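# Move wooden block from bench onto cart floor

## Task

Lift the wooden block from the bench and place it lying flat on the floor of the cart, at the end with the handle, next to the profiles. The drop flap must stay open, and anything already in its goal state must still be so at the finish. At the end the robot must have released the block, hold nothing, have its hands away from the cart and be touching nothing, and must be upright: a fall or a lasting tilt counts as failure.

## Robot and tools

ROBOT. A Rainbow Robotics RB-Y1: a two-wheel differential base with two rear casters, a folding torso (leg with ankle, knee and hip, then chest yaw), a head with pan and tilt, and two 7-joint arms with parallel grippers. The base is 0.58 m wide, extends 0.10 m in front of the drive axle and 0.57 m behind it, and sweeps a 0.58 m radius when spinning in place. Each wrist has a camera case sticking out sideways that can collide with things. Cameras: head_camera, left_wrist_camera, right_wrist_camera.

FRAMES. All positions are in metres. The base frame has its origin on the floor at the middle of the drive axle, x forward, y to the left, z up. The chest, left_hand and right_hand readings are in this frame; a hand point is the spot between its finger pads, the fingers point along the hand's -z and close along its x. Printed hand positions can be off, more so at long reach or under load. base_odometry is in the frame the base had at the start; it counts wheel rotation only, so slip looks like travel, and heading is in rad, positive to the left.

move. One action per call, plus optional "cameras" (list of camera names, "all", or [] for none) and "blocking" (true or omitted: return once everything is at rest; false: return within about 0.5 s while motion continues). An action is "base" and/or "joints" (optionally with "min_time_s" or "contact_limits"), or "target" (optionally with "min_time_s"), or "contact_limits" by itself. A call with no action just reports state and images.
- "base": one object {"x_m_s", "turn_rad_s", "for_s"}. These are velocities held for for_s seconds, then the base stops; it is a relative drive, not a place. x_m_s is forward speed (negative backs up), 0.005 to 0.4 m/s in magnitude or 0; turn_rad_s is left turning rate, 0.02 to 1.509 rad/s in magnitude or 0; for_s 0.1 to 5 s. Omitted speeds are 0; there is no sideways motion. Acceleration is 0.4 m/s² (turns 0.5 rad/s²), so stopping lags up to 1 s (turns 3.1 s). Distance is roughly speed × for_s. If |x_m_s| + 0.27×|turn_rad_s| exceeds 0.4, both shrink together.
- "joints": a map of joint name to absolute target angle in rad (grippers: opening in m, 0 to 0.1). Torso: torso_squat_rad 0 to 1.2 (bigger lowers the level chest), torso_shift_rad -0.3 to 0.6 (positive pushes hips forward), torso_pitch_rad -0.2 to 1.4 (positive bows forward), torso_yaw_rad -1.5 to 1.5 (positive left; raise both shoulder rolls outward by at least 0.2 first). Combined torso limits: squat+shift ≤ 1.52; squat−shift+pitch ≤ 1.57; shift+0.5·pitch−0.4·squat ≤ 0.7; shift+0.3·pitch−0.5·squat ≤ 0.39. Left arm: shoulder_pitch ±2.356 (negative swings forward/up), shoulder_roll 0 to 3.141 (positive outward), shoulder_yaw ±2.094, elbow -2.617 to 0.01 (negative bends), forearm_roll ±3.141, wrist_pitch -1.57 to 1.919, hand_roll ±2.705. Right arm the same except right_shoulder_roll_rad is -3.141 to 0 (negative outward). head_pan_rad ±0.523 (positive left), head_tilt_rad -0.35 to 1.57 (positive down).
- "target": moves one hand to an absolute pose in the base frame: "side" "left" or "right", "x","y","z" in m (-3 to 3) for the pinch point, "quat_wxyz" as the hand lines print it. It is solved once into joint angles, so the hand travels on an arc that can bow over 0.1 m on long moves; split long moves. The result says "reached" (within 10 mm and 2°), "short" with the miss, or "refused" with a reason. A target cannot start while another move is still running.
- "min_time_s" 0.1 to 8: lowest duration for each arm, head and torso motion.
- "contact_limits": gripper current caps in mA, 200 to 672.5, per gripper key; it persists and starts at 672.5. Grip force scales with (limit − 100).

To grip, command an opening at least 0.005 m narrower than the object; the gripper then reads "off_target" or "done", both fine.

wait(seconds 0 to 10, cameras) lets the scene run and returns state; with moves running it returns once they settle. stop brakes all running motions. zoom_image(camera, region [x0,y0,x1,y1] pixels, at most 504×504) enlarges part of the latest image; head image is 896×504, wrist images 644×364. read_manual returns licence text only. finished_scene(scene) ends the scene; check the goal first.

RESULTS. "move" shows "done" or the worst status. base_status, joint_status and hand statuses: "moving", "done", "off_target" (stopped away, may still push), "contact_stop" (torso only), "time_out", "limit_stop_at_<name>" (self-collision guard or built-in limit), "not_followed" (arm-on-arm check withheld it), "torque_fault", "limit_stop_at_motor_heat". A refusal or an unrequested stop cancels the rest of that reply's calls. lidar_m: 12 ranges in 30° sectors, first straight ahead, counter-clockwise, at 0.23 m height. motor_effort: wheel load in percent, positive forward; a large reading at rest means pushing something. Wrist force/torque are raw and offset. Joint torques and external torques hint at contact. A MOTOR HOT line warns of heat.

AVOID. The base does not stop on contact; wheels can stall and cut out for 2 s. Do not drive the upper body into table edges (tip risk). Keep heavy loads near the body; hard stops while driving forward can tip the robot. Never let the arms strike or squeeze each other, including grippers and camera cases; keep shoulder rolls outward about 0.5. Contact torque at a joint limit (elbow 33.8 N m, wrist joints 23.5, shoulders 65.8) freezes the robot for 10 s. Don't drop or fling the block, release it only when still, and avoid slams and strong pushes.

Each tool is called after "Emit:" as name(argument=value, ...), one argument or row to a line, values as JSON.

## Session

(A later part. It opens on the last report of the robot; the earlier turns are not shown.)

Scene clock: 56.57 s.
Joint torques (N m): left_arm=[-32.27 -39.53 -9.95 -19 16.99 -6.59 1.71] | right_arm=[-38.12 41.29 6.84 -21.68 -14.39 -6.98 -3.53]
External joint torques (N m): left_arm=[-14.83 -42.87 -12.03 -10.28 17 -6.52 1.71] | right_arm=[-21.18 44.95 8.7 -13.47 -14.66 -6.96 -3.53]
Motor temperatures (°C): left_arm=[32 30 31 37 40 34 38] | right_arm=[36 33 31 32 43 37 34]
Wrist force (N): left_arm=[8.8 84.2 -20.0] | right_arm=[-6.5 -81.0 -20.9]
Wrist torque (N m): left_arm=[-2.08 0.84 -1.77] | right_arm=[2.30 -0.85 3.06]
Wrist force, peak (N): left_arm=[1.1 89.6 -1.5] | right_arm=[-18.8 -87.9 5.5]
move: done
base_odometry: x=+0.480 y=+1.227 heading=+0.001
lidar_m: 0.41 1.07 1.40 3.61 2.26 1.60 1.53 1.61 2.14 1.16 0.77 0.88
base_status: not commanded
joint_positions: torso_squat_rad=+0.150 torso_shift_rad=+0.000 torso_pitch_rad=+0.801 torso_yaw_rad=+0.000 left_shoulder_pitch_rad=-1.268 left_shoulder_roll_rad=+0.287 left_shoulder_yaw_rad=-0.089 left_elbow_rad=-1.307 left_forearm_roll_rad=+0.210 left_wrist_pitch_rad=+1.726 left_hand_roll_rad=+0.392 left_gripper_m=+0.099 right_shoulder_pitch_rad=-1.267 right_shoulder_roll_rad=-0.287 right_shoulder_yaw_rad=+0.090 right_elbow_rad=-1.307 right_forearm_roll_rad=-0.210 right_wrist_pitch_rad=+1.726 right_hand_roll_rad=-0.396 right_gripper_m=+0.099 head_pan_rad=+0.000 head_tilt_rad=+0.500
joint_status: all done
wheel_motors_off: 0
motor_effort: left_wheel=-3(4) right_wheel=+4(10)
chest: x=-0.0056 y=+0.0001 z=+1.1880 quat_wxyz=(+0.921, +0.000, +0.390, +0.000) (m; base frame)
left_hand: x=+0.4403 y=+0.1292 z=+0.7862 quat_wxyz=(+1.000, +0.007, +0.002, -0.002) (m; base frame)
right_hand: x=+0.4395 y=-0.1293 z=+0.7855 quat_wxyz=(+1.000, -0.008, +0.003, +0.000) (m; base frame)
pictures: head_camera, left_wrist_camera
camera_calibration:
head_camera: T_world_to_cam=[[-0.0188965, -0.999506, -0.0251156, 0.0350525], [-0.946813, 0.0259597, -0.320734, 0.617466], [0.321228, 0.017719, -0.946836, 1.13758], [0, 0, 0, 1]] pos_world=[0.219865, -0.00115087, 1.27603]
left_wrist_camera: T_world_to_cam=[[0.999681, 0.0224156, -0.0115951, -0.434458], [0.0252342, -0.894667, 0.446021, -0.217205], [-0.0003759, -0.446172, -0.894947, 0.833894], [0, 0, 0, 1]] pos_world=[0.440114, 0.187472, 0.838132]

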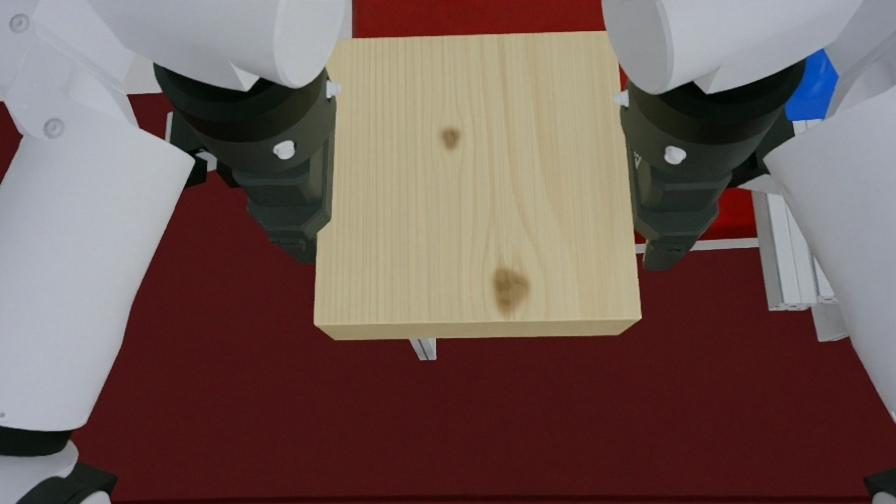

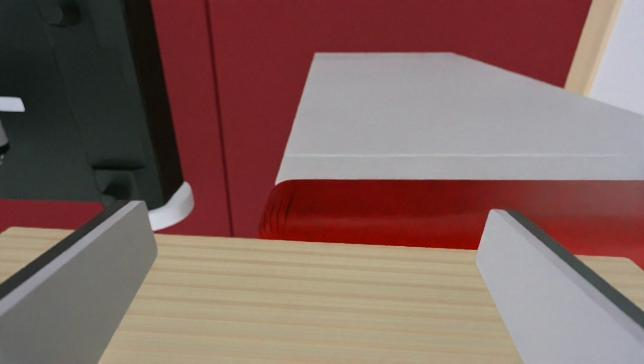

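Emit:
move(
  joints={"torso_squat_rad":0.02},
  min_time_s=0.6,
  cameras=[],
)

Emit:
move(
  base={"x_m_s":-0.3,"for_s":1.4},
  cameras=["head_camera"],
)

Emit:
move(
  base={"turn_rad_s":-0.9,"for_s":1.75},
  cameras=["head_camera"],
)

Scene clock: 59.23 s.
Joint torques (N m): left_arm=[-32.64 -39.51 -9.95 -19.12 17.1 -6.74 1.74] | right_arm=[-38.51 41.4 6.57 -21.79 -14.33 -6.95 -3.41]
External joint torques (N m): left_arm=[-15.21 -42.85 -12.03 -10.4 17.11 -6.66 1.74] | right_arm=[-21.57 45.06 8.42 -13.58 -14.59 -6.93 -3.41]
Motor temperatures (°C): left_arm=[32 30 31 37 40 34 38] | right_arm=[36 33 31 33 43 37 34]
Wrist force (N): left_arm=[8.4 83.7 -19.8] | right_arm=[-6.8 -81.1 -20.7]
Wrist torque (N m): left_arm=[-1.99 0.86 -1.81] | right_arm=[2.27 -0.88 3.09]
Wrist force, peak (N): left_arm=[9.3 84.8 -19.5] | right_arm=[-7.1 -81.7 -20.5]
move: done
base_odometry: x=+0.480 y=+1.227 heading=+0.001
lidar_m: 0.41 1.05 1.41 3.60 2.26 1.61 1.53 1.60 2.13 1.15 0.77 0.88
base_status: not commanded
joint_positions: torso_squat_rad=+0.020 torso_shift_rad=+0.000 torso_pitch_rad=+0.801 torso_yaw_rad=+0.000 left_shoulder_pitch_rad=-1.268 left_shoulder_roll_rad=+0.287 left_shoulder_yaw_rad=-0.089 left_elbow_rad=-1.307 left_forearm_roll_rad=+0.210 left_wrist_pitch_rad=+1.726 left_hand_roll_rad=+0.392 left_gripper_m=+0.099 right_shoulder_pitch_rad=-1.267 right_shoulder_roll_rad=-0.287 right_shoulder_yaw_rad=+0.090 right_elbow_rad=-1.307 right_forearm_roll_rad=-0.210 right_wrist_pitch_rad=+1.726 right_hand_roll_rad=-0.396 right_gripper_m=+0.099 head_pan_rad=+0.000 head_tilt_rad=+0.500
joint_status: all done
wheel_motors_off: 0
motor_effort: left_wheel=-4(5) right_wheel=+5(6)
chest: x=-0.0055 y=+0.0001 z=+1.1957 quat_wxyz=(+0.921, +0.000, +0.390, +0.000) (m; base frame)
left_hand: x=+0.4403 y=+0.1291 z=+0.7939 quat_wxyz=(+1.000, +0.007, +0.002, -0.002) (m; base frame)
right_hand: x=+0.4395 y=-0.1293 z=+0.7932 quat_wxyz=(+1.000, -0.008, +0.003, +0.000) (m; base frame)
pictures: none
No camera images: "cameras" was empty.

Scene clock: 61.83 s.
Joint torques (N m): left_arm=[-33.63 -39.07 -10.22 -19.41 16.9 -6.54 1.74] | right_arm=[-39.57 40.68 6.45 -22.21 -14.54 -6.93 -3.39]
External joint torques (N m): left_arm=[-16.2 -42.41 -12.29 -10.69 16.91 -6.46 1.74] | right_arm=[-22.63 44.34 8.31 -14 -14.81 -6.92 -3.39]
Motor temperatures (°C): left_arm=[32 30 31 37 40 34 38] | right_arm=[36 33 31 33 43 37 34]
Wrist force (N): left_arm=[8.1 83.9 -20.2] | right_arm=[-7.1 -81.0 -21.1]
Wrist torque (N m): left_arm=[-2.01 0.83 -1.83] | right_arm=[2.28 -0.91 3.10]
Wrist force, peak (N): left_arm=[9.7 84.3 -20.7] | right_arm=[-6.4 -81.9 -20.8]
move: done
base_odometry: x=+0.060 y=+1.227 heading=+0.000
lidar_m: 0.83 1.47 1.98 4.38 1.63 1.16 1.11 1.17 1.55 3.92 1.33 1.07
base_status: done (sent for 1.4 of 1.4 s)
joint_positions: torso_squat_rad=+0.020 torso_shift_rad=+0.000 torso_pitch_rad=+0.801 torso_yaw_rad=+0.000 left_shoulder_pitch_rad=-1.268 left_shoulder_roll_rad=+0.286 left_shoulder_yaw_rad=-0.089 left_elbow_rad=-1.307 left_forearm_roll_rad=+0.210 left_wrist_pitch_rad=+1.726 left_hand_roll_rad=+0.392 left_gripper_m=+0.099 right_shoulder_pitch_rad=-1.266 right_shoulder_roll_rad=-0.287 right_shoulder_yaw_rad=+0.090 right_elbow_rad=-1.307 right_forearm_roll_rad=-0.210 right_wrist_pitch_rad=+1.726 right_hand_roll_rad=-0.396 right_gripper_m=+0.099 head_pan_rad=+0.000 head_tilt_rad=+0.500
joint_status: not commanded
wheel_motors_off: 0
motor_effort: left_wheel=-6(23) right_wheel=+8(41)
chest: x=-0.0056 y=+0.0001 z=+1.1957 quat_wxyz=(+0.921, +0.000, +0.390, +0.000) (m; base frame)
left_hand: x=+0.4401 y=+0.1291 z=+0.7938 quat_wxyz=(+1.000, +0.007, +0.002, -0.002) (m; base frame)
right_hand: x=+0.4394 y=-0.1294 z=+0.7931 quat_wxyz=(+1.000, -0.008, +0.003, +0.000) (m; base frame)
pictures: head_camera
camera_calibration:
head_camera: T_world_to_cam=[[-0.018893, -0.999506, -0.0251202, 0.0352535], [-0.946773, 0.0259601, -0.320853, 0.620112], [0.321347, 0.0177212, -0.946796, 1.14489], [0, 0, 0, 1]] pos_world=[0.219865, -0.00115088, 1.28383]

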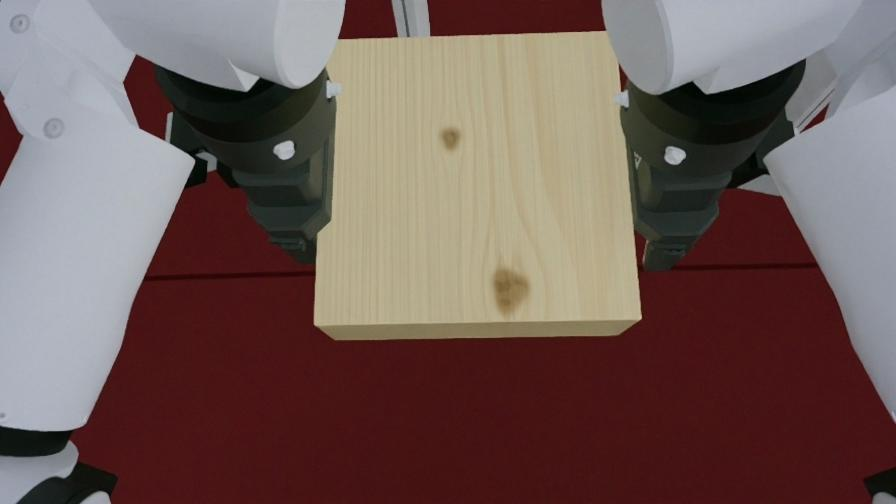

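Scene clock: 65.70 s.
Joint torques (N m): left_arm=[-33.56 -39.18 -10.19 -19.54 17.01 -6.42 1.87] | right_arm=[-39.4 40.84 6.45 -22.09 -14.78 -6.77 -3.38]
External joint torques (N m): left_arm=[-16.12 -42.51 -12.26 -10.82 17.02 -6.34 1.87] | right_arm=[-22.46 44.5 8.3 -13.89 -15.04 -6.76 -3.38]
Motor temperatures (°C): left_arm=[33 30 31 37 41 34 38] | right_arm=[36 34 31 33 44 38 34]
Wrist force (N): left_arm=[8.7 84.2 -19.5] | right_arm=[-6.4 -81.4 -20.6]
Wrist torque (N m): left_arm=[-2.02 0.85 -1.84] | right_arm=[2.30 -0.83 3.10]
Wrist force, peak (N): left_arm=[8.9 85.1 -20.0] | right_arm=[-7.0 -82.4 -21.0]
move: done
base_odometry: x=+0.059 y=+1.227 heading=-1.560
lidar_m: 3.86 1.31 1.07 0.83 1.47 1.98 4.37 1.66 1.19 1.12 1.14 1.54
base_status: done (sent for 1.77 of 1.77 s)
joint_positions: torso_squat_rad=+0.020 torso_shift_rad=+0.000 torso_pitch_rad=+0.801 torso_yaw_rad=+0.000 left_shoulder_pitch_rad=-1.268 left_shoulder_roll_rad=+0.286 left_shoulder_yaw_rad=-0.089 left_elbow_rad=-1.307 left_forearm_roll_rad=+0.210 left_wrist_pitch_rad=+1.726 left_hand_roll_rad=+0.392 left_gripper_m=+0.099 right_shoulder_pitch_rad=-1.266 right_shoulder_roll_rad=-0.287 right_shoulder_yaw_rad=+0.090 right_elbow_rad=-1.307 right_forearm_roll_rad=-0.210 right_wrist_pitch_rad=+1.726 right_hand_roll_rad=-0.396 right_gripper_m=+0.099 head_pan_rad=+0.000 head_tilt_rad=+0.500
joint_status: not commanded
wheel_motors_off: 0
motor_effort: left_wheel=+15(44) right_wheel=-2(39)
chest: x=-0.0056 y=+0.0001 z=+1.1957 quat_wxyz=(+0.921, +0.000, +0.390, +0.000) (m; base frame)
left_hand: x=+0.4401 y=+0.1291 z=+0.7939 quat_wxyz=(+1.000, +0.007, +0.002, -0.002) (m; base frame)
right_hand: x=+0.4394 y=-0.1294 z=+0.7931 quat_wxyz=(+1.000, -0.008, +0.003, +0.000) (m; base frame)
pictures: head_camera
camera_calibration:
head_camera: T_world_to_cam=[[-0.0189574, -0.999502, -0.0252458, 0.0354291], [-0.946772, 0.0260614, -0.320847, 0.620103], [0.321345, 0.0178196, -0.946795, 1.14489], [0, 0, 0, 1]] pos_world=[0.219865, -0.00115082, 1.28383]

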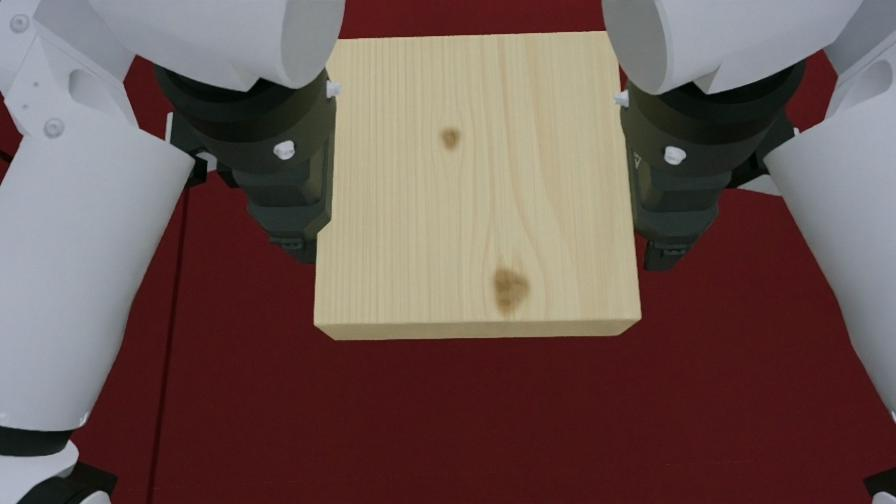

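Emit:
move(
  base={"x_m_s":0.4,"for_s":3.9},
  cameras=[],
)

Emit:
move(
  base={"turn_rad_s":0.9,"for_s":1.81},
  joints={"head_tilt_rad":0.15},
  cameras=["head_camera"],
)

Scene clock: 72.40 s.
Joint torques (N m): left_arm=[-33.62 -39.03 -9.81 -19.7 17.03 -6.48 1.7] | right_arm=[-39.41 40.12 6.48 -22.24 -14.67 -6.78 -3.4]
External joint torques (N m): left_arm=[-16.19 -42.37 -11.89 -10.99 17.04 -6.41 1.7] | right_arm=[-22.48 43.77 8.33 -14.03 -14.93 -6.77 -3.4]
Motor temperatures (°C): left_arm=[33 30 31 38 42 34 38] | right_arm=[37 34 31 34 44 38 34]
Wrist force (N): left_arm=[9.1 84.3 -19.3] | right_arm=[-7.3 -82.2 -21.5]
Wrist torque (N m): left_arm=[-2.09 0.97 -1.86] | right_arm=[2.35 -0.96 3.09]
Wrist force, peak (N): left_arm=[8.6 85.8 -18.0] | right_arm=[-6.8 -82.2 -21.9]
move: done
base_odometry: x=+0.076 y=-0.333 heading=-1.560
lidar_m: 3.71 1.04 0.74 0.70 0.73 1.24 4.75 1.58 1.11 1.07 1.08 1.46
base_status: done (sent for 3.9 of 3.9 s)
joint_positions: torso_squat_rad=+0.020 torso_shift_rad=+0.000 torso_pitch_rad=+0.801 torso_yaw_rad=+0.000 left_shoulder_pitch_rad=-1.268 left_shoulder_roll_rad=+0.286 left_shoulder_yaw_rad=-0.089 left_elbow_rad=-1.307 left_forearm_roll_rad=+0.210 left_wrist_pitch_rad=+1.726 left_hand_roll_rad=+0.392 left_gripper_m=+0.099 right_shoulder_pitch_rad=-1.266 right_shoulder_roll_rad=-0.287 right_shoulder_yaw_rad=+0.090 right_elbow_rad=-1.307 right_forearm_roll_rad=-0.210 right_wrist_pitch_rad=+1.726 right_hand_roll_rad=-0.396 right_gripper_m=+0.099 head_pan_rad=+0.000 head_tilt_rad=+0.500
joint_status: not commanded
wheel_motors_off: 0
motor_effort: left_wheel=+1(45) right_wheel=-1(33)
chest: x=-0.0056 y=+0.0001 z=+1.1957 quat_wxyz=(+0.921, +0.000, +0.390, +0.000) (m; base frame)
left_hand: x=+0.4401 y=+0.1291 z=+0.7938 quat_wxyz=(+1.000, +0.007, +0.002, -0.002) (m; base frame)
right_hand: x=+0.4393 y=-0.1294 z=+0.7931 quat_wxyz=(+1.000, -0.008, +0.003, +0.000) (m; base frame)
pictures: none
No camera images: "cameras" was empty.

Scene clock: 76.33 s.
Joint torques (N m): left_arm=[-33.62 -39.16 -10.03 -19.75 16.97 -6.4 1.71] | right_arm=[-39.29 39.91 6.55 -22.22 -14.66 -6.83 -3.35]
External joint torques (N m): left_arm=[-16.18 -42.5 -12.11 -11.04 16.97 -6.33 1.71] | right_arm=[-22.35 43.56 8.4 -14.01 -14.93 -6.82 -3.35]
Motor temperatures (°C): left_arm=[33 30 31 38 42 34 38] | right_arm=[37 34 31 34 45 38 34]
Wrist force (N): left_arm=[8.4 84.1 -19.7] | right_arm=[-6.7 -81.3 -21.1]
Wrist torque (N m): left_arm=[-2.06 0.84 -1.86] | right_arm=[2.25 -0.92 3.11]
Wrist force, peak (N): left_arm=[8.8 85.2 -19.6] | right_arm=[-7.3 -82.7 -21.5]
move: done
base_odometry: x=+0.076 y=-0.333 heading=+0.059
lidar_m: 0.70 0.74 1.83 3.80 1.46 1.10 1.04 1.12 1.57 4.62 1.00 0.73
base_status: done (sent for 1.8 of 1.8 s)
joint_positions: torso_squat_rad=+0.020 torso_shift_rad=+0.000 torso_pitch_rad=+0.801 torso_yaw_rad=+0.000 left_shoulder_pitch_rad=-1.268 left_shoulder_roll_rad=+0.286 left_shoulder_yaw_rad=-0.089 left_elbow_rad=-1.307 left_forearm_roll_rad=+0.210 left_wrist_pitch_rad=+1.726 left_hand_roll_rad=+0.392 left_gripper_m=+0.099 right_shoulder_pitch_rad=-1.266 right_shoulder_roll_rad=-0.287 right_shoulder_yaw_rad=+0.090 right_elbow_rad=-1.307 right_forearm_roll_rad=-0.210 right_wrist_pitch_rad=+1.726 right_hand_roll_rad=-0.396 right_gripper_m=+0.099 head_pan_rad=+0.000 head_tilt_rad=+0.150
joint_status: all done
wheel_motors_off: 0
motor_effort: left_wheel=-2(38) right_wheel=+15(37)
chest: x=-0.0056 y=+0.0001 z=+1.1957 quat_wxyz=(+0.921, +0.000, +0.390, +0.000) (m; base frame)
left_hand: x=+0.4401 y=+0.1291 z=+0.7938 quat_wxyz=(+1.000, +0.007, +0.002, -0.002) (m; base frame)
right_hand: x=+0.4393 y=-0.1294 z=+0.7931 quat_wxyz=(+1.000, -0.008, +0.003, +0.000) (m; base frame)
pictures: head_camera
camera_calibration:
head_camera: T_world_to_cam=[[-0.00907601, -0.999504, -0.0301536, 0.0402807], [-0.779394, 0.0259627, -0.625996, 0.996969], [0.626469, 0.01782, -0.779243, 0.87698], [0, 0, 0, 1]] pos_world=[0.227996, -0.00125112, 1.30869]

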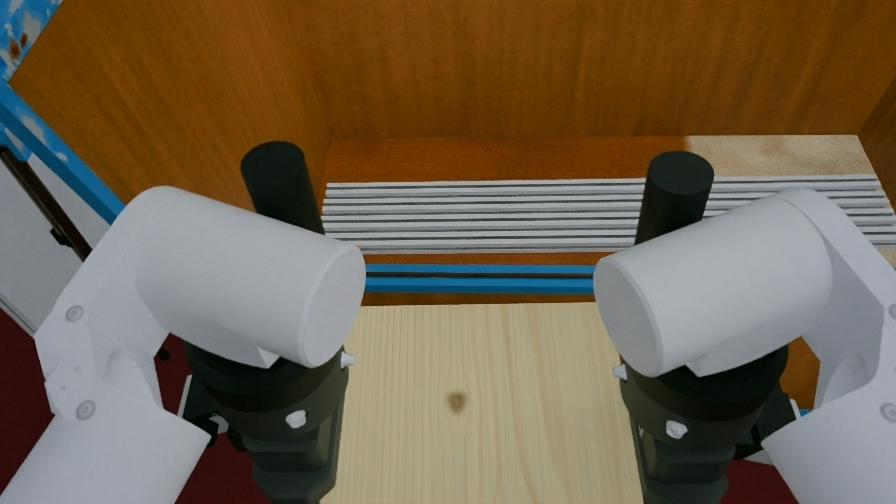

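Emit:
move(
  base={"x_m_s":0.3,"turn_rad_s":-0.02,"for_s":1.2},
  cameras=[],
)

Emit:
move(
  joints={"torso_squat_rad":0.28,"torso_shift_rad":0.1,"torso_pitch_rad":0.88,"head_tilt_rad":0.3,"left_shoulder_pitch_rad":-1.374,"left_shoulder_roll_rad":0.288,"left_shoulder_yaw_rad":-0.084,"left_elbow_rad":-1.142,"left_forearm_roll_rad":0.202,"left_wrist_pitch_rad":1.585,"left_hand_roll_rad":0.368,"right_shoulder_pitch_rad":-1.374,"right_shoulder_roll_rad":-0.288,"right_shoulder_yaw_rad":0.084,"right_elbow_rad":-1.142,"right_forearm_roll_rad":-0.202,"right_wrist_pitch_rad":1.585,"right_hand_roll_rad":-0.3725},
  min_time_s=1.5,
)

Scene clock: 86.73 s.
Joint torques (N m): left_arm=[-33.01 -39.33 -9.99 -19.68 17.08 -6.51 1.69] | right_arm=[-39.53 40.42 6.41 -22.3 -14.74 -6.73 -3.36]
External joint torques (N m): left_arm=[-15.58 -42.67 -12.07 -10.96 17.09 -6.44 1.69] | right_arm=[-22.59 44.08 8.27 -14.09 -15 -6.72 -3.36]
Motor temperatures (°C): left_arm=[33 31 32 38 43 34 38] | right_arm=[38 35 31 34 45 38 34]
Wrist force (N): left_arm=[7.9 84.2 -19.4] | right_arm=[-6.6 -81.6 -20.6]
Wrist torque (N m): left_arm=[-2.05 0.82 -1.87] | right_arm=[2.30 -0.85 3.13]
Wrist force, peak (N): left_arm=[8.3 85.2 -20.5] | right_arm=[-7.7 -82.4 -20.4]
move: done
base_odometry: x=+0.436 y=-0.318 heading=+0.035
lidar_m: 0.35 0.37 0.52 4.51 2.01 1.47 1.42 1.49 2.04 4.43 0.51 0.36
base_status: done (sent for 1.2 of 1.2 s)
joint_positions: torso_squat_rad=+0.020 torso_shift_rad=+0.000 torso_pitch_rad=+0.801 torso_yaw_rad=+0.000 left_shoulder_pitch_rad=-1.268 left_shoulder_roll_rad=+0.286 left_shoulder_yaw_rad=-0.089 left_elbow_rad=-1.307 left_forearm_roll_rad=+0.210 left_wrist_pitch_rad=+1.726 left_hand_roll_rad=+0.392 left_gripper_m=+0.099 right_shoulder_pitch_rad=-1.266 right_shoulder_roll_rad=-0.287 right_shoulder_yaw_rad=+0.090 right_elbow_rad=-1.307 right_forearm_roll_rad=-0.210 right_wrist_pitch_rad=+1.726 right_hand_roll_rad=-0.396 right_gripper_m=+0.099 head_pan_rad=+0.000 head_tilt_rad=+0.150
joint_status: not commanded
wheel_motors_off: 0
motor_effort: left_wheel=-3(35) right_wheel=+1(46)
chest: x=-0.0055 y=+0.0001 z=+1.1957 quat_wxyz=(+0.921, +0.000, +0.390, +0.000) (m; base frame)
left_hand: x=+0.4401 y=+0.1291 z=+0.7938 quat_wxyz=(+1.000, +0.007, +0.002, -0.002) (m; base frame)
right_hand: x=+0.4393 y=-0.1294 z=+0.7930 quat_wxyz=(+1.000, -0.008, +0.003, +0.000) (m; base frame)
pictures: none
No camera images: "cameras" was empty.

Scene clock: 88.53 s.
Joint torques (N m): left_arm=[-36.08 -37.26 -2.67 -20.46 16.98 -6.48 4.53] | right_arm=[-37.5 40.99 3.21 -20.81 -15.68 -4.52 -3.21]
External joint torques (N m): left_arm=[-18.26 -40.73 -4.49 -11.81 16.98 -6.41 4.53] | right_arm=[-20.17 44.76 4.81 -12.67 -15.94 -4.5 -3.21]
Motor temperatures (°C): left_arm=[33 31 32 38 43 34 38] | right_arm=[38 35 31 35 45 38 34]
Wrist force (N): left_arm=[-0.1 79.3 -20.1] | right_arm=[2.7 -77.4 -19.3]
Wrist torque (N m): left_arm=[-1.56 -0.49 -4.38] | right_arm=[1.98 -0.47 3.26]
Wrist force, peak (N): left_arm=[7.5 94.8 -20.3] | right_arm=[-5.8 -92.1 -19.9]
move: done
base_odometry: x=+0.436 y=-0.318 heading=+0.035
lidar_m: 0.33 0.37 0.51 4.52 2.01 1.47 1.41 1.48 2.04 4.44 0.52 0.37
base_status: not commanded
joint_positions: torso_squat_rad=+0.280 torso_shift_rad=+0.100 torso_pitch_rad=+0.881 torso_yaw_rad=+0.000 left_shoulder_pitch_rad=-1.369 left_shoulder_roll_rad=+0.298 left_shoulder_yaw_rad=-0.083 left_elbow_rad=-1.139 left_forearm_roll_rad=+0.198 left_wrist_pitch_rad=+1.587 left_hand_roll_rad=+0.367 left_gripper_m=+0.099 right_shoulder_pitch_rad=-1.369 right_shoulder_roll_rad=-0.299 right_shoulder_yaw_rad=+0.083 right_elbow_rad=-1.139 right_forearm_roll_rad=-0.198 right_wrist_pitch_rad=+1.586 right_hand_roll_rad=-0.372 right_gripper_m=+0.099 head_pan_rad=+0.000 head_tilt_rad=+0.300
joint_status: all done
wheel_motors_off: 0
motor_effort: left_wheel=-4(5) right_wheel=-1(5)
chest: x=+0.0781 y=+0.0001 z=+1.1468 quat_wxyz=(+0.905, +0.000, +0.426, +0.000) (m; base frame)
left_hand: x=+0.5331 y=+0.1285 z=+0.7071 quat_wxyz=(+1.000, +0.007, +0.002, -0.004) (m; base frame)
right_hand: x=+0.5333 y=-0.1290 z=+0.7071 quat_wxyz=(+1.000, -0.007, +0.002, +0.001) (m; base frame)
pictures: head_camera, left_wrist_camera, right_wrist_camera
camera_calibration:
head_camera: T_world_to_cam=[[-0.0157095, -0.999504, -0.0272889, 0.0372871], [-0.901588, 0.0259601, -0.431816, 0.816666], [0.43231, 0.0178198, -0.901549, 0.971899], [0, 0, 0, 1]] pos_world=[0.31672, -0.00125113, 1.22988]
left_wrist_camera: T_world_to_cam=[[0.999721, 0.0199808, -0.0126186, -0.527119], [0.0235139, -0.894327, 0.446796, -0.184498], [-0.00235781, -0.446968, -0.894547, 0.763685], [0, 0, 0, 1]] pos_world=[0.53311, 0.186874, 0.758934]
right_wrist_camera: T_world_to_cam=[[-0.99927, -0.0310825, -0.0222182, 0.543309], [-0.0380035, 0.86854, 0.494159, -0.190009], [0.00393772, 0.494643, -0.869087, 0.748472], [0, 0, 0, 1]] pos_world=[0.532744, -0.188309, 0.756454]

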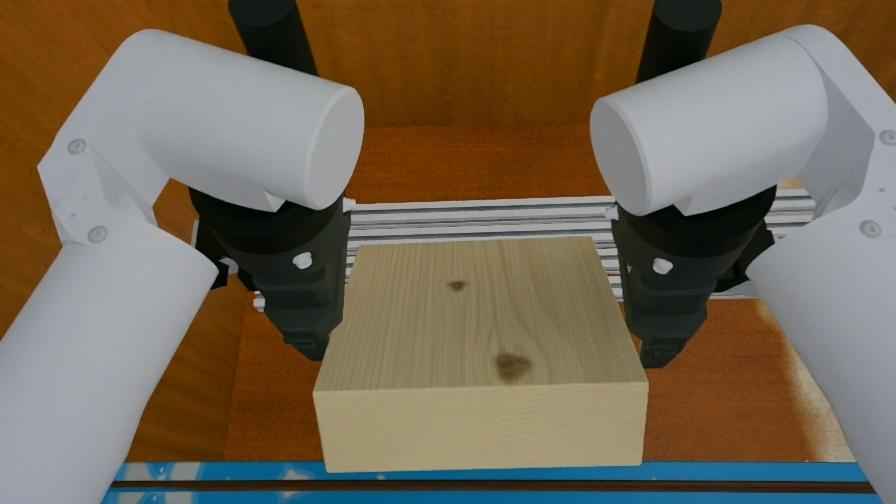

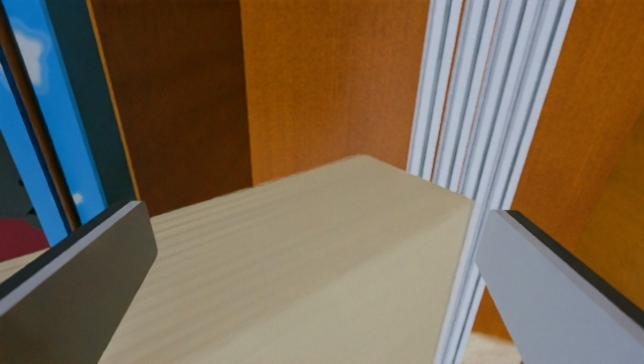

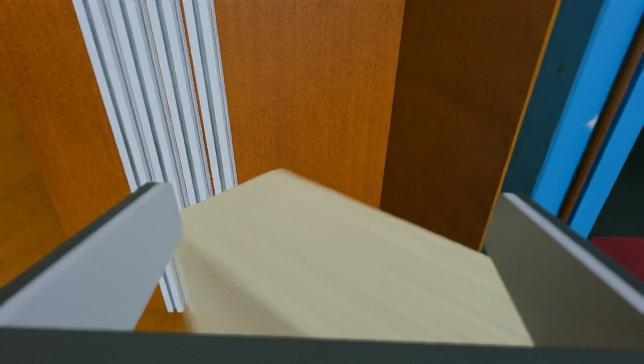

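Emit:
move(
  joints={"torso_squat_rad":0.45,"torso_shift_rad":0.15,"torso_pitch_rad":0.95,"left_shoulder_pitch_rad":-1.304,"left_shoulder_roll_rad":0.272,"left_shoulder_yaw_rad":-0.113,"left_elbow_rad":-1.109,"left_forearm_roll_rad":0.163,"left_wrist_pitch_rad":1.417,"left_hand_roll_rad":0.371,"right_shoulder_pitch_rad":-1.304,"right_shoulder_roll_rad":-0.272,"right_shoulder_yaw_rad":0.113,"right_elbow_rad":-1.109,"right_forearm_roll_rad":-0.163,"right_wrist_pitch_rad":1.417,"right_hand_roll_rad":-0.3875},
  min_time_s=1.5,
)

Scene clock: 97.33 s.
Joint torques (N m): left_arm=[-19.63 -36.12 -7.67 -13.16 14.97 -1.64 3.63] | right_arm=[-30.43 41.25 6.77 -19.83 -14.01 -4.07 -3.13]
External joint torques (N m): left_arm=[-4.19 -38.5 -9.13 -4.75 14.97 -1.56 3.63] | right_arm=[-15.55 43.99 8.07 -11.97 -14.28 -4.05 -3.13]
Motor temperatures (°C): left_arm=[33 31 31 38 44 34 38] | right_arm=[38 35 31 35 46 38 34]
Wrist force (N): left_arm=[20.7 64.0 -11.6] | right_arm=[3.5 -68.8 -18.9]
Wrist torque (N m): left_arm=[-1.44 0.42 -3.21] | right_arm=[1.73 -0.40 2.88]
Wrist force, peak (N): left_arm=[-0.8 79.5 -20.9] | right_arm=[0.7 -77.1 -19.0]
move: done
base_odometry: x=+0.436 y=-0.318 heading=+0.035
lidar_m: 0.34 0.36 0.51 4.53 2.03 1.48 1.42 1.49 2.05 4.43 0.51 0.36
base_status: not commanded
joint_positions: torso_squat_rad=+0.450 torso_shift_rad=+0.150 torso_pitch_rad=+0.951 torso_yaw_rad=+0.000 left_shoulder_pitch_rad=-1.303 left_shoulder_roll_rad=+0.281 left_shoulder_yaw_rad=-0.111 left_elbow_rad=-1.108 left_forearm_roll_rad=+0.159 left_wrist_pitch_rad=+1.417 left_hand_roll_rad=+0.370 left_gripper_m=+0.099 right_shoulder_pitch_rad=-1.300 right_shoulder_roll_rad=-0.283 right_shoulder_yaw_rad=+0.111 right_elbow_rad=-1.106 right_forearm_roll_rad=-0.159 right_wrist_pitch_rad=+1.418 right_hand_roll_rad=-0.387 right_gripper_m=+0.099 head_pan_rad=+0.000 head_tilt_rad=+0.300
joint_status: all done
wheel_motors_off: 0
motor_effort: left_wheel=-11(11) right_wheel=+1(5)
chest: x=+0.1182 y=+0.0001 z=+1.0836 quat_wxyz=(+0.889, +0.000, +0.458, +0.000) (m; base frame)
left_hand: x=+0.5350 y=+0.1279 z=+0.5787 quat_wxyz=(+1.000, +0.007, +0.000, -0.010) (m; base frame)
right_hand: x=+0.5333 y=-0.1297 z=+0.5774 quat_wxyz=(+1.000, -0.008, +0.002, +0.002) (m; base frame)
pictures: head_camera, left_wrist_camera, right_wrist_camera
camera_calibration:
head_camera: T_world_to_cam=[[-0.0177925, -0.999501, -0.0261084, 0.0352143], [-0.929421, 0.0261601, -0.368092, 0.759765], [0.368591, 0.0177164, -0.929423, 0.935375], [0, 0, 0, 1]] pos_world=[0.361997, -0.00125027, 1.14994]
left_wrist_camera: T_world_to_cam=[[0.999952, 0.00611731, -0.00765124, -0.531886], [0.00889524, -0.894181, 0.447617, -0.120427], [-0.00410338, -0.447664, -0.894193, 0.649406], [0, 0, 0, 1]] pos_world=[0.535597, 0.186286, 0.63053]
right_wrist_camera: T_world_to_cam=[[-0.999221, -0.0324463, -0.0224505, 0.540376], [-0.0392984, 0.869248, 0.492812, -0.123763], [0.00352513, 0.49331, -0.869846, 0.636585], [0, 0, 0, 1]] pos_world=[0.532847, -0.188919, 0.626855]

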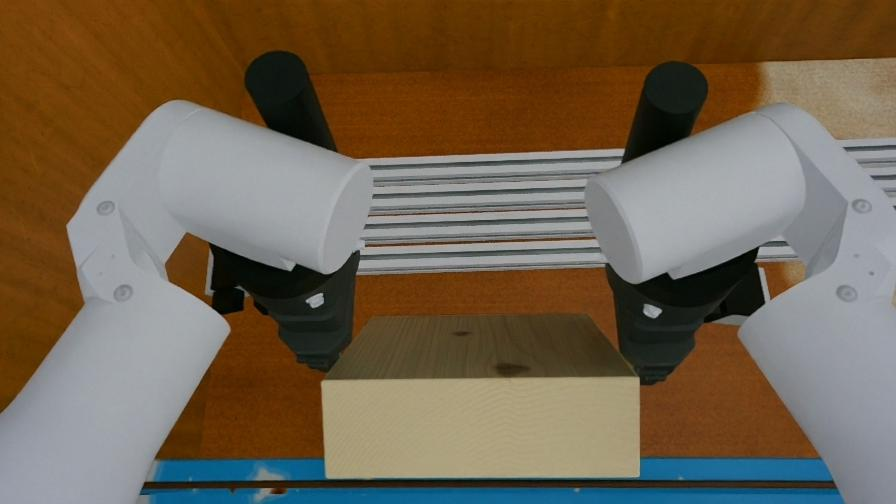

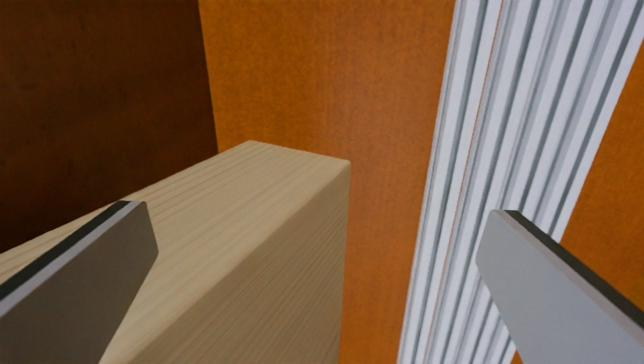

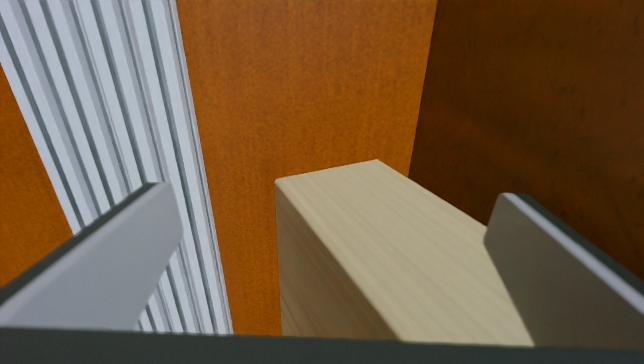

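Emit:
move(
  base={"x_m_s":0.15,"for_s":0.9},
  cameras=[],
)

Emit:
move(
  joints={"torso_squat_rad":0.59,"torso_shift_rad":0.197,"torso_pitch_rad":1.015,"left_shoulder_pitch_rad":-1.302,"left_shoulder_roll_rad":0.261,"left_shoulder_yaw_rad":-0.13,"left_elbow_rad":-1.009,"left_forearm_roll_rad":0.133,"left_wrist_pitch_rad":1.257,"left_hand_roll_rad":0.384,"right_shoulder_pitch_rad":-1.302,"right_shoulder_roll_rad":-0.261,"right_shoulder_yaw_rad":0.13,"right_elbow_rad":-1.009,"right_forearm_roll_rad":-0.133,"right_wrist_pitch_rad":1.257,"right_hand_roll_rad":-0.3985},
  min_time_s=1.5,
)

Scene clock: 109.40 s.
Joint torques (N m): left_arm=[-30.86 -33.58 -5.13 -19.19 14.61 -5.31 3.54] | right_arm=[-31.34 37.79 5.84 -20.14 -13.29 -4.05 -3.12]
External joint torques (N m): left_arm=[-15.5 -35.94 -6.58 -10.81 14.62 -5.24 3.54] | right_arm=[-16.47 40.5 7.13 -12.27 -13.55 -4.04 -3.12]
Motor temperatures (°C): left_arm=[33 31 31 38 44 33 38] | right_arm=[37 35 31 35 46 38 34]
Wrist force (N): left_arm=[-1.4 66.1 -19.8] | right_arm=[0.0 -63.4 -19.4]
Wrist torque (N m): left_arm=[-1.32 -0.56 -3.63] | right_arm=[1.59 -0.57 2.72]
Wrist force, peak (N): left_arm=[-0.3 67.4 -19.9] | right_arm=[3.1 -69.2 -19.7]
move: done
base_odometry: x=+0.571 y=-0.314 heading=+0.035
lidar_m: 0.21 0.21 0.31 1.65 2.21 1.62 1.55 1.62 2.22 0.87 0.31 0.23
base_status: done (sent for 0.9 of 0.9 s)
joint_positions: torso_squat_rad=+0.450 torso_shift_rad=+0.150 torso_pitch_rad=+0.951 torso_yaw_rad=+0.000 left_shoulder_pitch_rad=-1.300 left_shoulder_roll_rad=+0.281 left_shoulder_yaw_rad=-0.111 left_elbow_rad=-1.106 left_forearm_roll_rad=+0.159 left_wrist_pitch_rad=+1.418 left_hand_roll_rad=+0.370 left_gripper_m=+0.099 right_shoulder_pitch_rad=-1.300 right_shoulder_roll_rad=-0.282 right_shoulder_yaw_rad=+0.111 right_elbow_rad=-1.106 right_forearm_roll_rad=-0.160 right_wrist_pitch_rad=+1.418 right_hand_roll_rad=-0.387 right_gripper_m=+0.099 head_pan_rad=+0.000 head_tilt_rad=+0.300
joint_status: not commanded
wheel_motors_off: 0
motor_effort: left_wheel=-4(19) right_wheel=+3(25)
chest: x=+0.1183 y=+0.0001 z=+1.0835 quat_wxyz=(+0.889, +0.000, +0.458, +0.000) (m; base frame)
left_hand: x=+0.5327 y=+0.1284 z=+0.5771 quat_wxyz=(+1.000, +0.007, +0.002, -0.010) (m; base frame)
right_hand: x=+0.5329 y=-0.1291 z=+0.5771 quat_wxyz=(+1.000, -0.008, +0.002, +0.002) (m; base frame)
pictures: none
No camera images: "cameras" was empty.

Scene clock: 111.20 s.
Joint torques (N m): left_arm=[-28.41 -34.89 -5.29 -18.99 13.66 -5.4 3.85] | right_arm=[-28.36 38.85 6.02 -19.55 -12.23 -4.17 -2.94]
External joint torques (N m): left_arm=[-14.64 -36.52 -6.38 -11.12 13.67 -5.33 3.85] | right_arm=[-15.05 40.84 6.99 -12.18 -12.49 -4.16 -2.94]
Motor temperatures (°C): left_arm=[33 31 31 38 44 33 38] | right_arm=[37 35 31 35 45 38 34]
Wrist force (N): left_arm=[-0.5 63.4 -20.8] | right_arm=[0.1 -61.3 -19.0]
Wrist torque (N m): left_arm=[-1.26 -0.54 -3.52] | right_arm=[1.54 -0.52 2.65]
Wrist force, peak (N): left_arm=[-1.2 68.6 -19.9] | right_arm=[0.3 -66.0 -18.5]
move: done
base_odometry: x=+0.571 y=-0.314 heading=+0.035
lidar_m: 0.20 0.22 0.32 1.65 2.21 1.61 1.55 1.62 2.22 0.88 0.32 0.22
base_status: not commanded
joint_positions: torso_squat_rad=+0.590 torso_shift_rad=+0.197 torso_pitch_rad=+1.016 torso_yaw_rad=+0.000 left_shoulder_pitch_rad=-1.298 left_shoulder_roll_rad=+0.270 left_shoulder_yaw_rad=-0.128 left_elbow_rad=-1.006 left_forearm_roll_rad=+0.130 left_wrist_pitch_rad=+1.258 left_hand_roll_rad=+0.383 left_gripper_m=+0.099 right_shoulder_pitch_rad=-1.298 right_shoulder_roll_rad=-0.271 right_shoulder_yaw_rad=+0.128 right_elbow_rad=-1.006 right_forearm_roll_rad=-0.130 right_wrist_pitch_rad=+1.258 right_hand_roll_rad=-0.398 right_gripper_m=+0.099 head_pan_rad=+0.000 head_tilt_rad=+0.300
joint_status: all done
wheel_motors_off: 0
motor_effort: left_wheel=-3(4) right_wheel=+4(7)
chest: x=+0.1491 y=+0.0001 z=+1.0139 quat_wxyz=(+0.874, +0.000, +0.486, +0.000) (m; base frame)
left_hand: x=+0.5328 y=+0.1283 z=+0.4562 quat_wxyz=(+1.000, +0.008, +0.003, -0.010) (m; base frame)
right_hand: x=+0.5331 y=-0.1290 z=+0.4562 quat_wxyz=(+1.000, -0.009, +0.003, +0.003) (m; base frame)
pictures: head_camera, left_wrist_camera, right_wrist_camera
camera_calibration:
head_camera: T_world_to_cam=[[-0.0193638, -0.999503, -0.0248646, 0.0328943], [-0.951449, 0.0260627, -0.306702, 0.703876], [0.307198, 0.0177185, -0.951481, 0.890803], [0, 0, 0, 1]] pos_world=[0.396686, -0.00125056, 1.06428]
left_wrist_camera: T_world_to_cam=[[0.999871, 0.00631183, -0.0147873, -0.527385], [0.0122283, -0.895684, 0.444523, -0.0654141], [-0.010439, -0.444646, -0.895645, 0.54369], [0, 0, 0, 1]] pos_world=[0.533792, 0.186488, 0.508233]
right_wrist_camera: T_world_to_cam=[[-0.999193, -0.0348093, -0.0200474, 0.5361], [-0.0401682, 0.869776, 0.491809, -0.0636992], [0.000317198, 0.492217, -0.870472, 0.532687], [0, 0, 0, 1]] pos_world=[0.53294, -0.188132, 0.505764]

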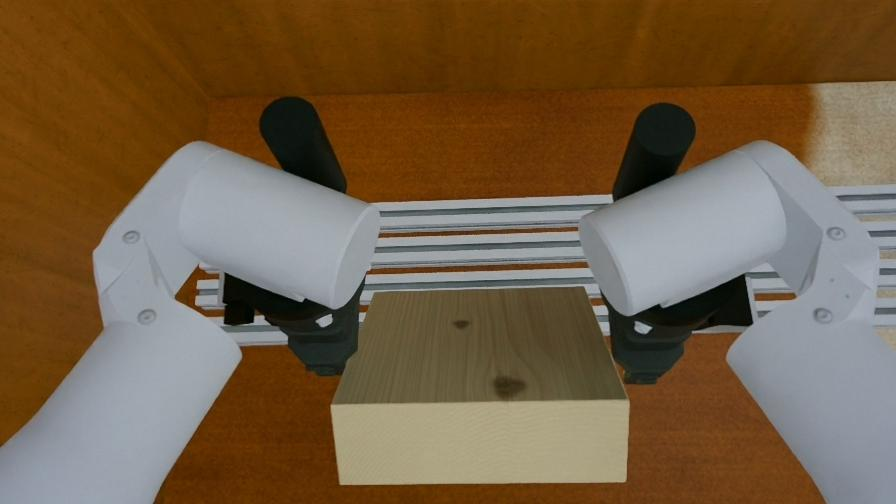

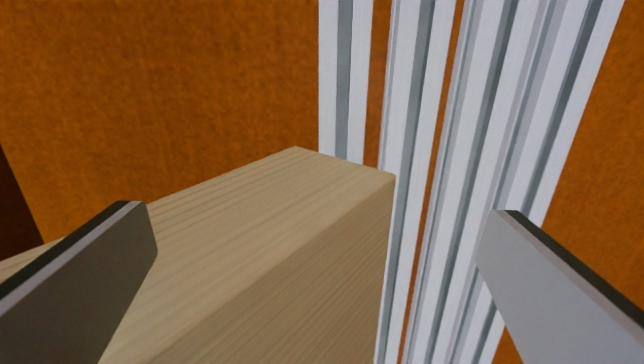

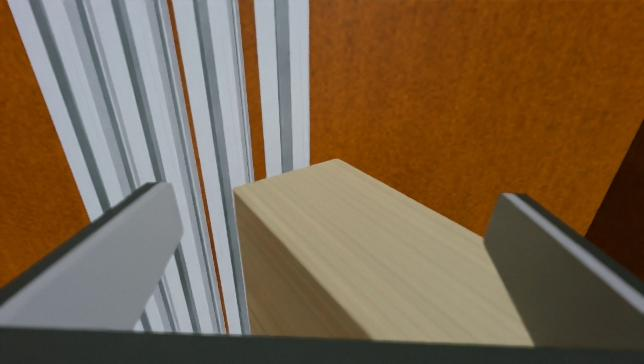

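Emit:
move(
  joints={"torso_squat_rad":0.628,"torso_shift_rad":0.209,"torso_pitch_rad":1.037,"left_shoulder_pitch_rad":-1.318,"left_shoulder_roll_rad":0.26,"left_shoulder_yaw_rad":-0.131,"left_elbow_rad":-0.9655,"left_forearm_roll_rad":0.1275,"left_wrist_pitch_rad":1.2095,"left_hand_roll_rad":0.385,"right_shoulder_pitch_rad":-1.318,"right_shoulder_roll_rad":-0.26,"right_shoulder_yaw_rad":0.131,"right_elbow_rad":-0.9655,"right_forearm_roll_rad":-0.1275,"right_wrist_pitch_rad":1.2095,"right_hand_roll_rad":-0.4},
  min_time_s=0.8,
  cameras=["left_wrist_camera"],
)

Emit:
move(
  base={"x_m_s":-0.05,"for_s":0.78},
  joints={"torso_squat_rad":0.642,"torso_shift_rad":0.214,"torso_pitch_rad":1.045,"left_shoulder_pitch_rad":-1.324,"left_elbow_rad":-0.949,"left_forearm_roll_rad":0.125,"left_wrist_pitch_rad":1.191,"right_shoulder_pitch_rad":-1.324,"right_elbow_rad":-0.949,"right_forearm_roll_rad":-0.125,"right_wrist_pitch_rad":1.191},
  min_time_s=0.8,
)

Scene clock: 118.37 s.
Joint torques (N m): left_arm=[-28.68 -34.27 -4.58 -18.63 13.7 -6.11 3.86] | right_arm=[-30.27 37.14 5.27 -20.04 -12.51 -4.42 -2.89]
External joint torques (N m): left_arm=[-15.18 -35.76 -5.58 -10.96 13.71 -6.05 3.86] | right_arm=[-17.24 39 6.15 -12.85 -12.76 -4.39 -2.89]
Motor temperatures (°C): left_arm=[33 31 31 38 43 33 38] | right_arm=[37 35 31 35 45 38 34]
Wrist force (N): left_arm=[-2.4 64.2 -12.1] | right_arm=[-0.3 -62.6 -18.2]
Wrist torque (N m): left_arm=[-1.39 -0.13 -3.54] | right_arm=[1.57 -0.49 2.71]
Wrist force, peak (N): left_arm=[-0.1 67.4 -20.2] | right_arm=[-3.3 -66.7 -15.4]
move: done
base_odometry: x=+0.571 y=-0.314 heading=+0.035
lidar_m: 0.21 0.23 0.31 1.64 2.22 1.63 1.55 1.62 2.23 0.87 0.31 0.21
base_status: not commanded
joint_positions: torso_squat_rad=+0.628 torso_shift_rad=+0.209 torso_pitch_rad=+1.038 torso_yaw_rad=+0.000 left_shoulder_pitch_rad=-1.314 left_shoulder_roll_rad=+0.269 left_shoulder_yaw_rad=-0.129 left_elbow_rad=-0.963 left_forearm_roll_rad=+0.124 left_wrist_pitch_rad=+1.211 left_hand_roll_rad=+0.384 left_gripper_m=+0.099 right_shoulder_pitch_rad=-1.314 right_shoulder_roll_rad=-0.270 right_shoulder_yaw_rad=+0.129 right_elbow_rad=-0.962 right_forearm_roll_rad=-0.124 right_wrist_pitch_rad=+1.211 right_hand_roll_rad=-0.399 right_gripper_m=+0.099 head_pan_rad=+0.000 head_tilt_rad=+0.300
joint_status: all done
wheel_motors_off: 0
motor_effort: left_wheel=-2(5) right_wheel=+7(12)
chest: x=+0.1561 y=+0.0001 z=+0.9919 quat_wxyz=(+0.868, +0.000, +0.496, +0.000) (m; base frame)
left_hand: x=+0.5336 y=+0.1282 z=+0.4211 quat_wxyz=(+1.000, +0.008, +0.003, -0.010) (m; base frame)
right_hand: x=+0.5334 y=-0.1289 z=+0.4209 quat_wxyz=(+1.000, -0.008, +0.003, +0.002) (m; base frame)
pictures: left_wrist_camera
camera_calibration:
left_wrist_camera: T_world_to_cam=[[0.999864, 0.00643642, -0.0151937, -0.528531], [0.0125253, -0.895485, 0.444916, -0.0502039], [-0.0107421, -0.445046, -0.895443, 0.512402], [0, 0, 0, 1]] pos_world=[0.534592, 0.186487, 0.473133]

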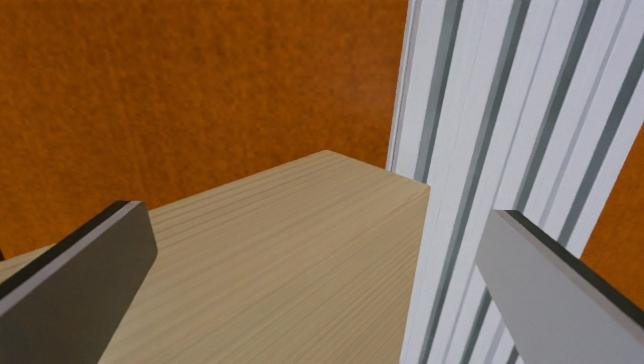

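Scene clock: 119.63 s.
Joint torques (N m): left_arm=[-27.79 -32.91 -4.57 -17.9 12.81 -6.05 3.69] | right_arm=[-30.28 38.08 4.84 -19.58 -11.88 -4.47 -2.79]
External joint torques (N m): left_arm=[-14.38 -34.36 -5.53 -10.3 12.81 -5.98 3.68] | right_arm=[-17.34 39.9 5.69 -12.47 -12.13 -4.46 -2.79]
Motor temperatures (°C): left_arm=[33 31 31 38 43 33 38] | right_arm=[37 35 31 35 45 37 34]
Wrist force (N): left_arm=[-4.1 61.4 -9.4] | right_arm=[-0.5 -59.4 -18.2]
Wrist torque (N m): left_arm=[-1.38 -0.11 -3.43] | right_arm=[1.43 -0.52 2.57]
Wrist force, peak (N): left_arm=[0.4 64.9 -19.6] | right_arm=[0.3 -62.7 -18.4]
move: done
base_odometry: x=+0.532 y=-0.315 heading=+0.035
lidar_m: 0.24 0.26 0.38 4.11 2.15 1.57 1.50 1.60 2.16 4.11 0.38 0.26
base_status: done (sent for 0.77 of 0.77 s)
joint_positions: torso_squat_rad=+0.642 torso_shift_rad=+0.214 torso_pitch_rad=+1.045 torso_yaw_rad=+0.000 left_shoulder_pitch_rad=-1.320 left_shoulder_roll_rad=+0.268 left_shoulder_yaw_rad=-0.129 left_elbow_rad=-0.946 left_forearm_roll_rad=+0.122 left_wrist_pitch_rad=+1.192 left_hand_roll_rad=+0.384 left_gripper_m=+0.099 right_shoulder_pitch_rad=-1.320 right_shoulder_roll_rad=-0.270 right_shoulder_yaw_rad=+0.129 right_elbow_rad=-0.946 right_forearm_roll_rad=-0.122 right_wrist_pitch_rad=+1.192 right_hand_roll_rad=-0.399 right_gripper_m=+0.099 head_pan_rad=+0.000 head_tilt_rad=+0.300
joint_status: all done
wheel_motors_off: 0
motor_effort: left_wheel=+0(23) right_wheel=+4(20)
chest: x=+0.1588 y=+0.0001 z=+0.9835 quat_wxyz=(+0.866, +0.000, +0.499, +0.000) (m; base frame)
left_hand: x=+0.5343 y=+0.1282 z=+0.4080 quat_wxyz=(+1.000, +0.008, +0.003, -0.010) (m; base frame)
right_hand: x=+0.5341 y=-0.1293 z=+0.4078 quat_wxyz=(+1.000, -0.008, +0.003, +0.002) (m; base frame)
pictures: head_camera, left_wrist_camera, right_wrist_camera
camera_calibration:
head_camera: T_world_to_cam=[[-0.0200601, -0.999502, -0.0243775, 0.0319542], [-0.960104, 0.0260601, -0.278426, 0.677394], [0.278923, 0.0178197, -0.960148, 0.871848], [0, 0, 0, 1]] pos_world=[0.407832, -0.00125083, 1.02649]
left_wrist_camera: T_world_to_cam=[[0.999881, 0.00617024, -0.0141652, -0.529763], [0.0118329, -0.895326, 0.445255, -0.0441081], [-0.00993512, -0.445369, -0.895292, 0.500281], [0, 0, 0, 1]] pos_world=[0.535192, 0.186587, 0.460033]
right_wrist_camera: T_world_to_cam=[[-0.999213, -0.0343127, -0.019907, 0.536156], [-0.039667, 0.869574, 0.492207, -0.0400361], [0.000421662, 0.492609, -0.87025, 0.490531], [0, 0, 0, 1]] pos_world=[0.533939, -0.188429, 0.457264]

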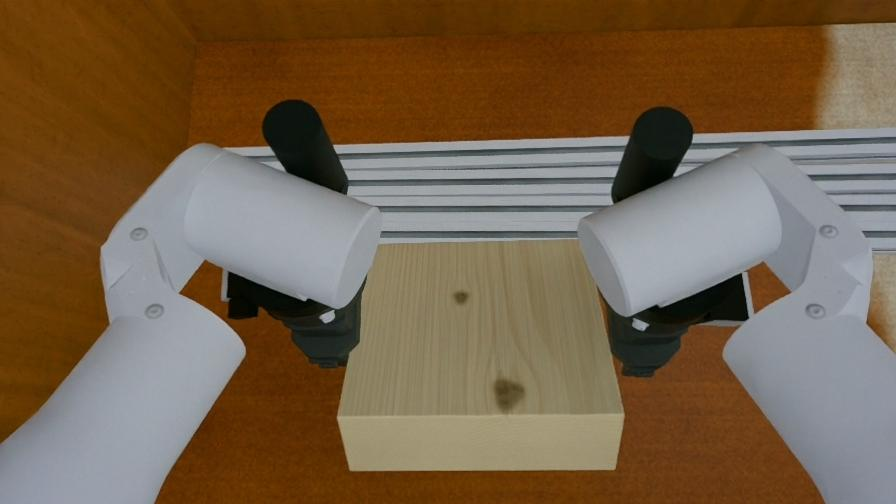

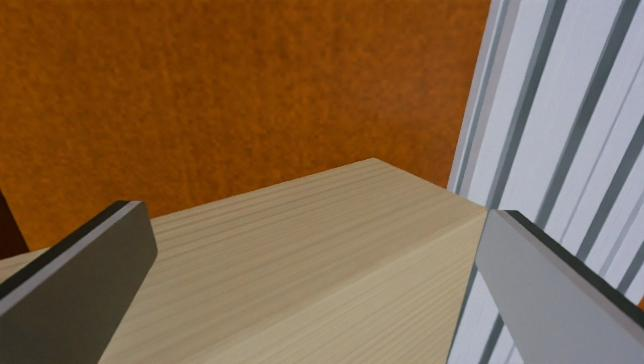

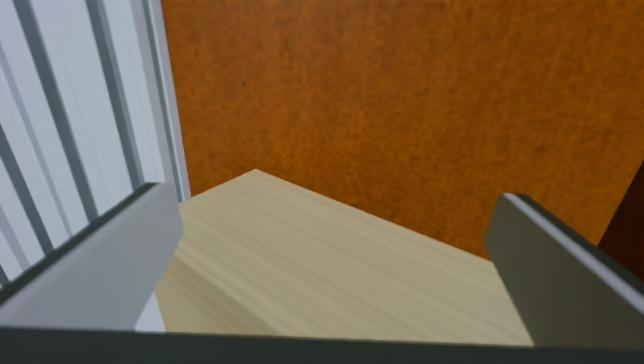

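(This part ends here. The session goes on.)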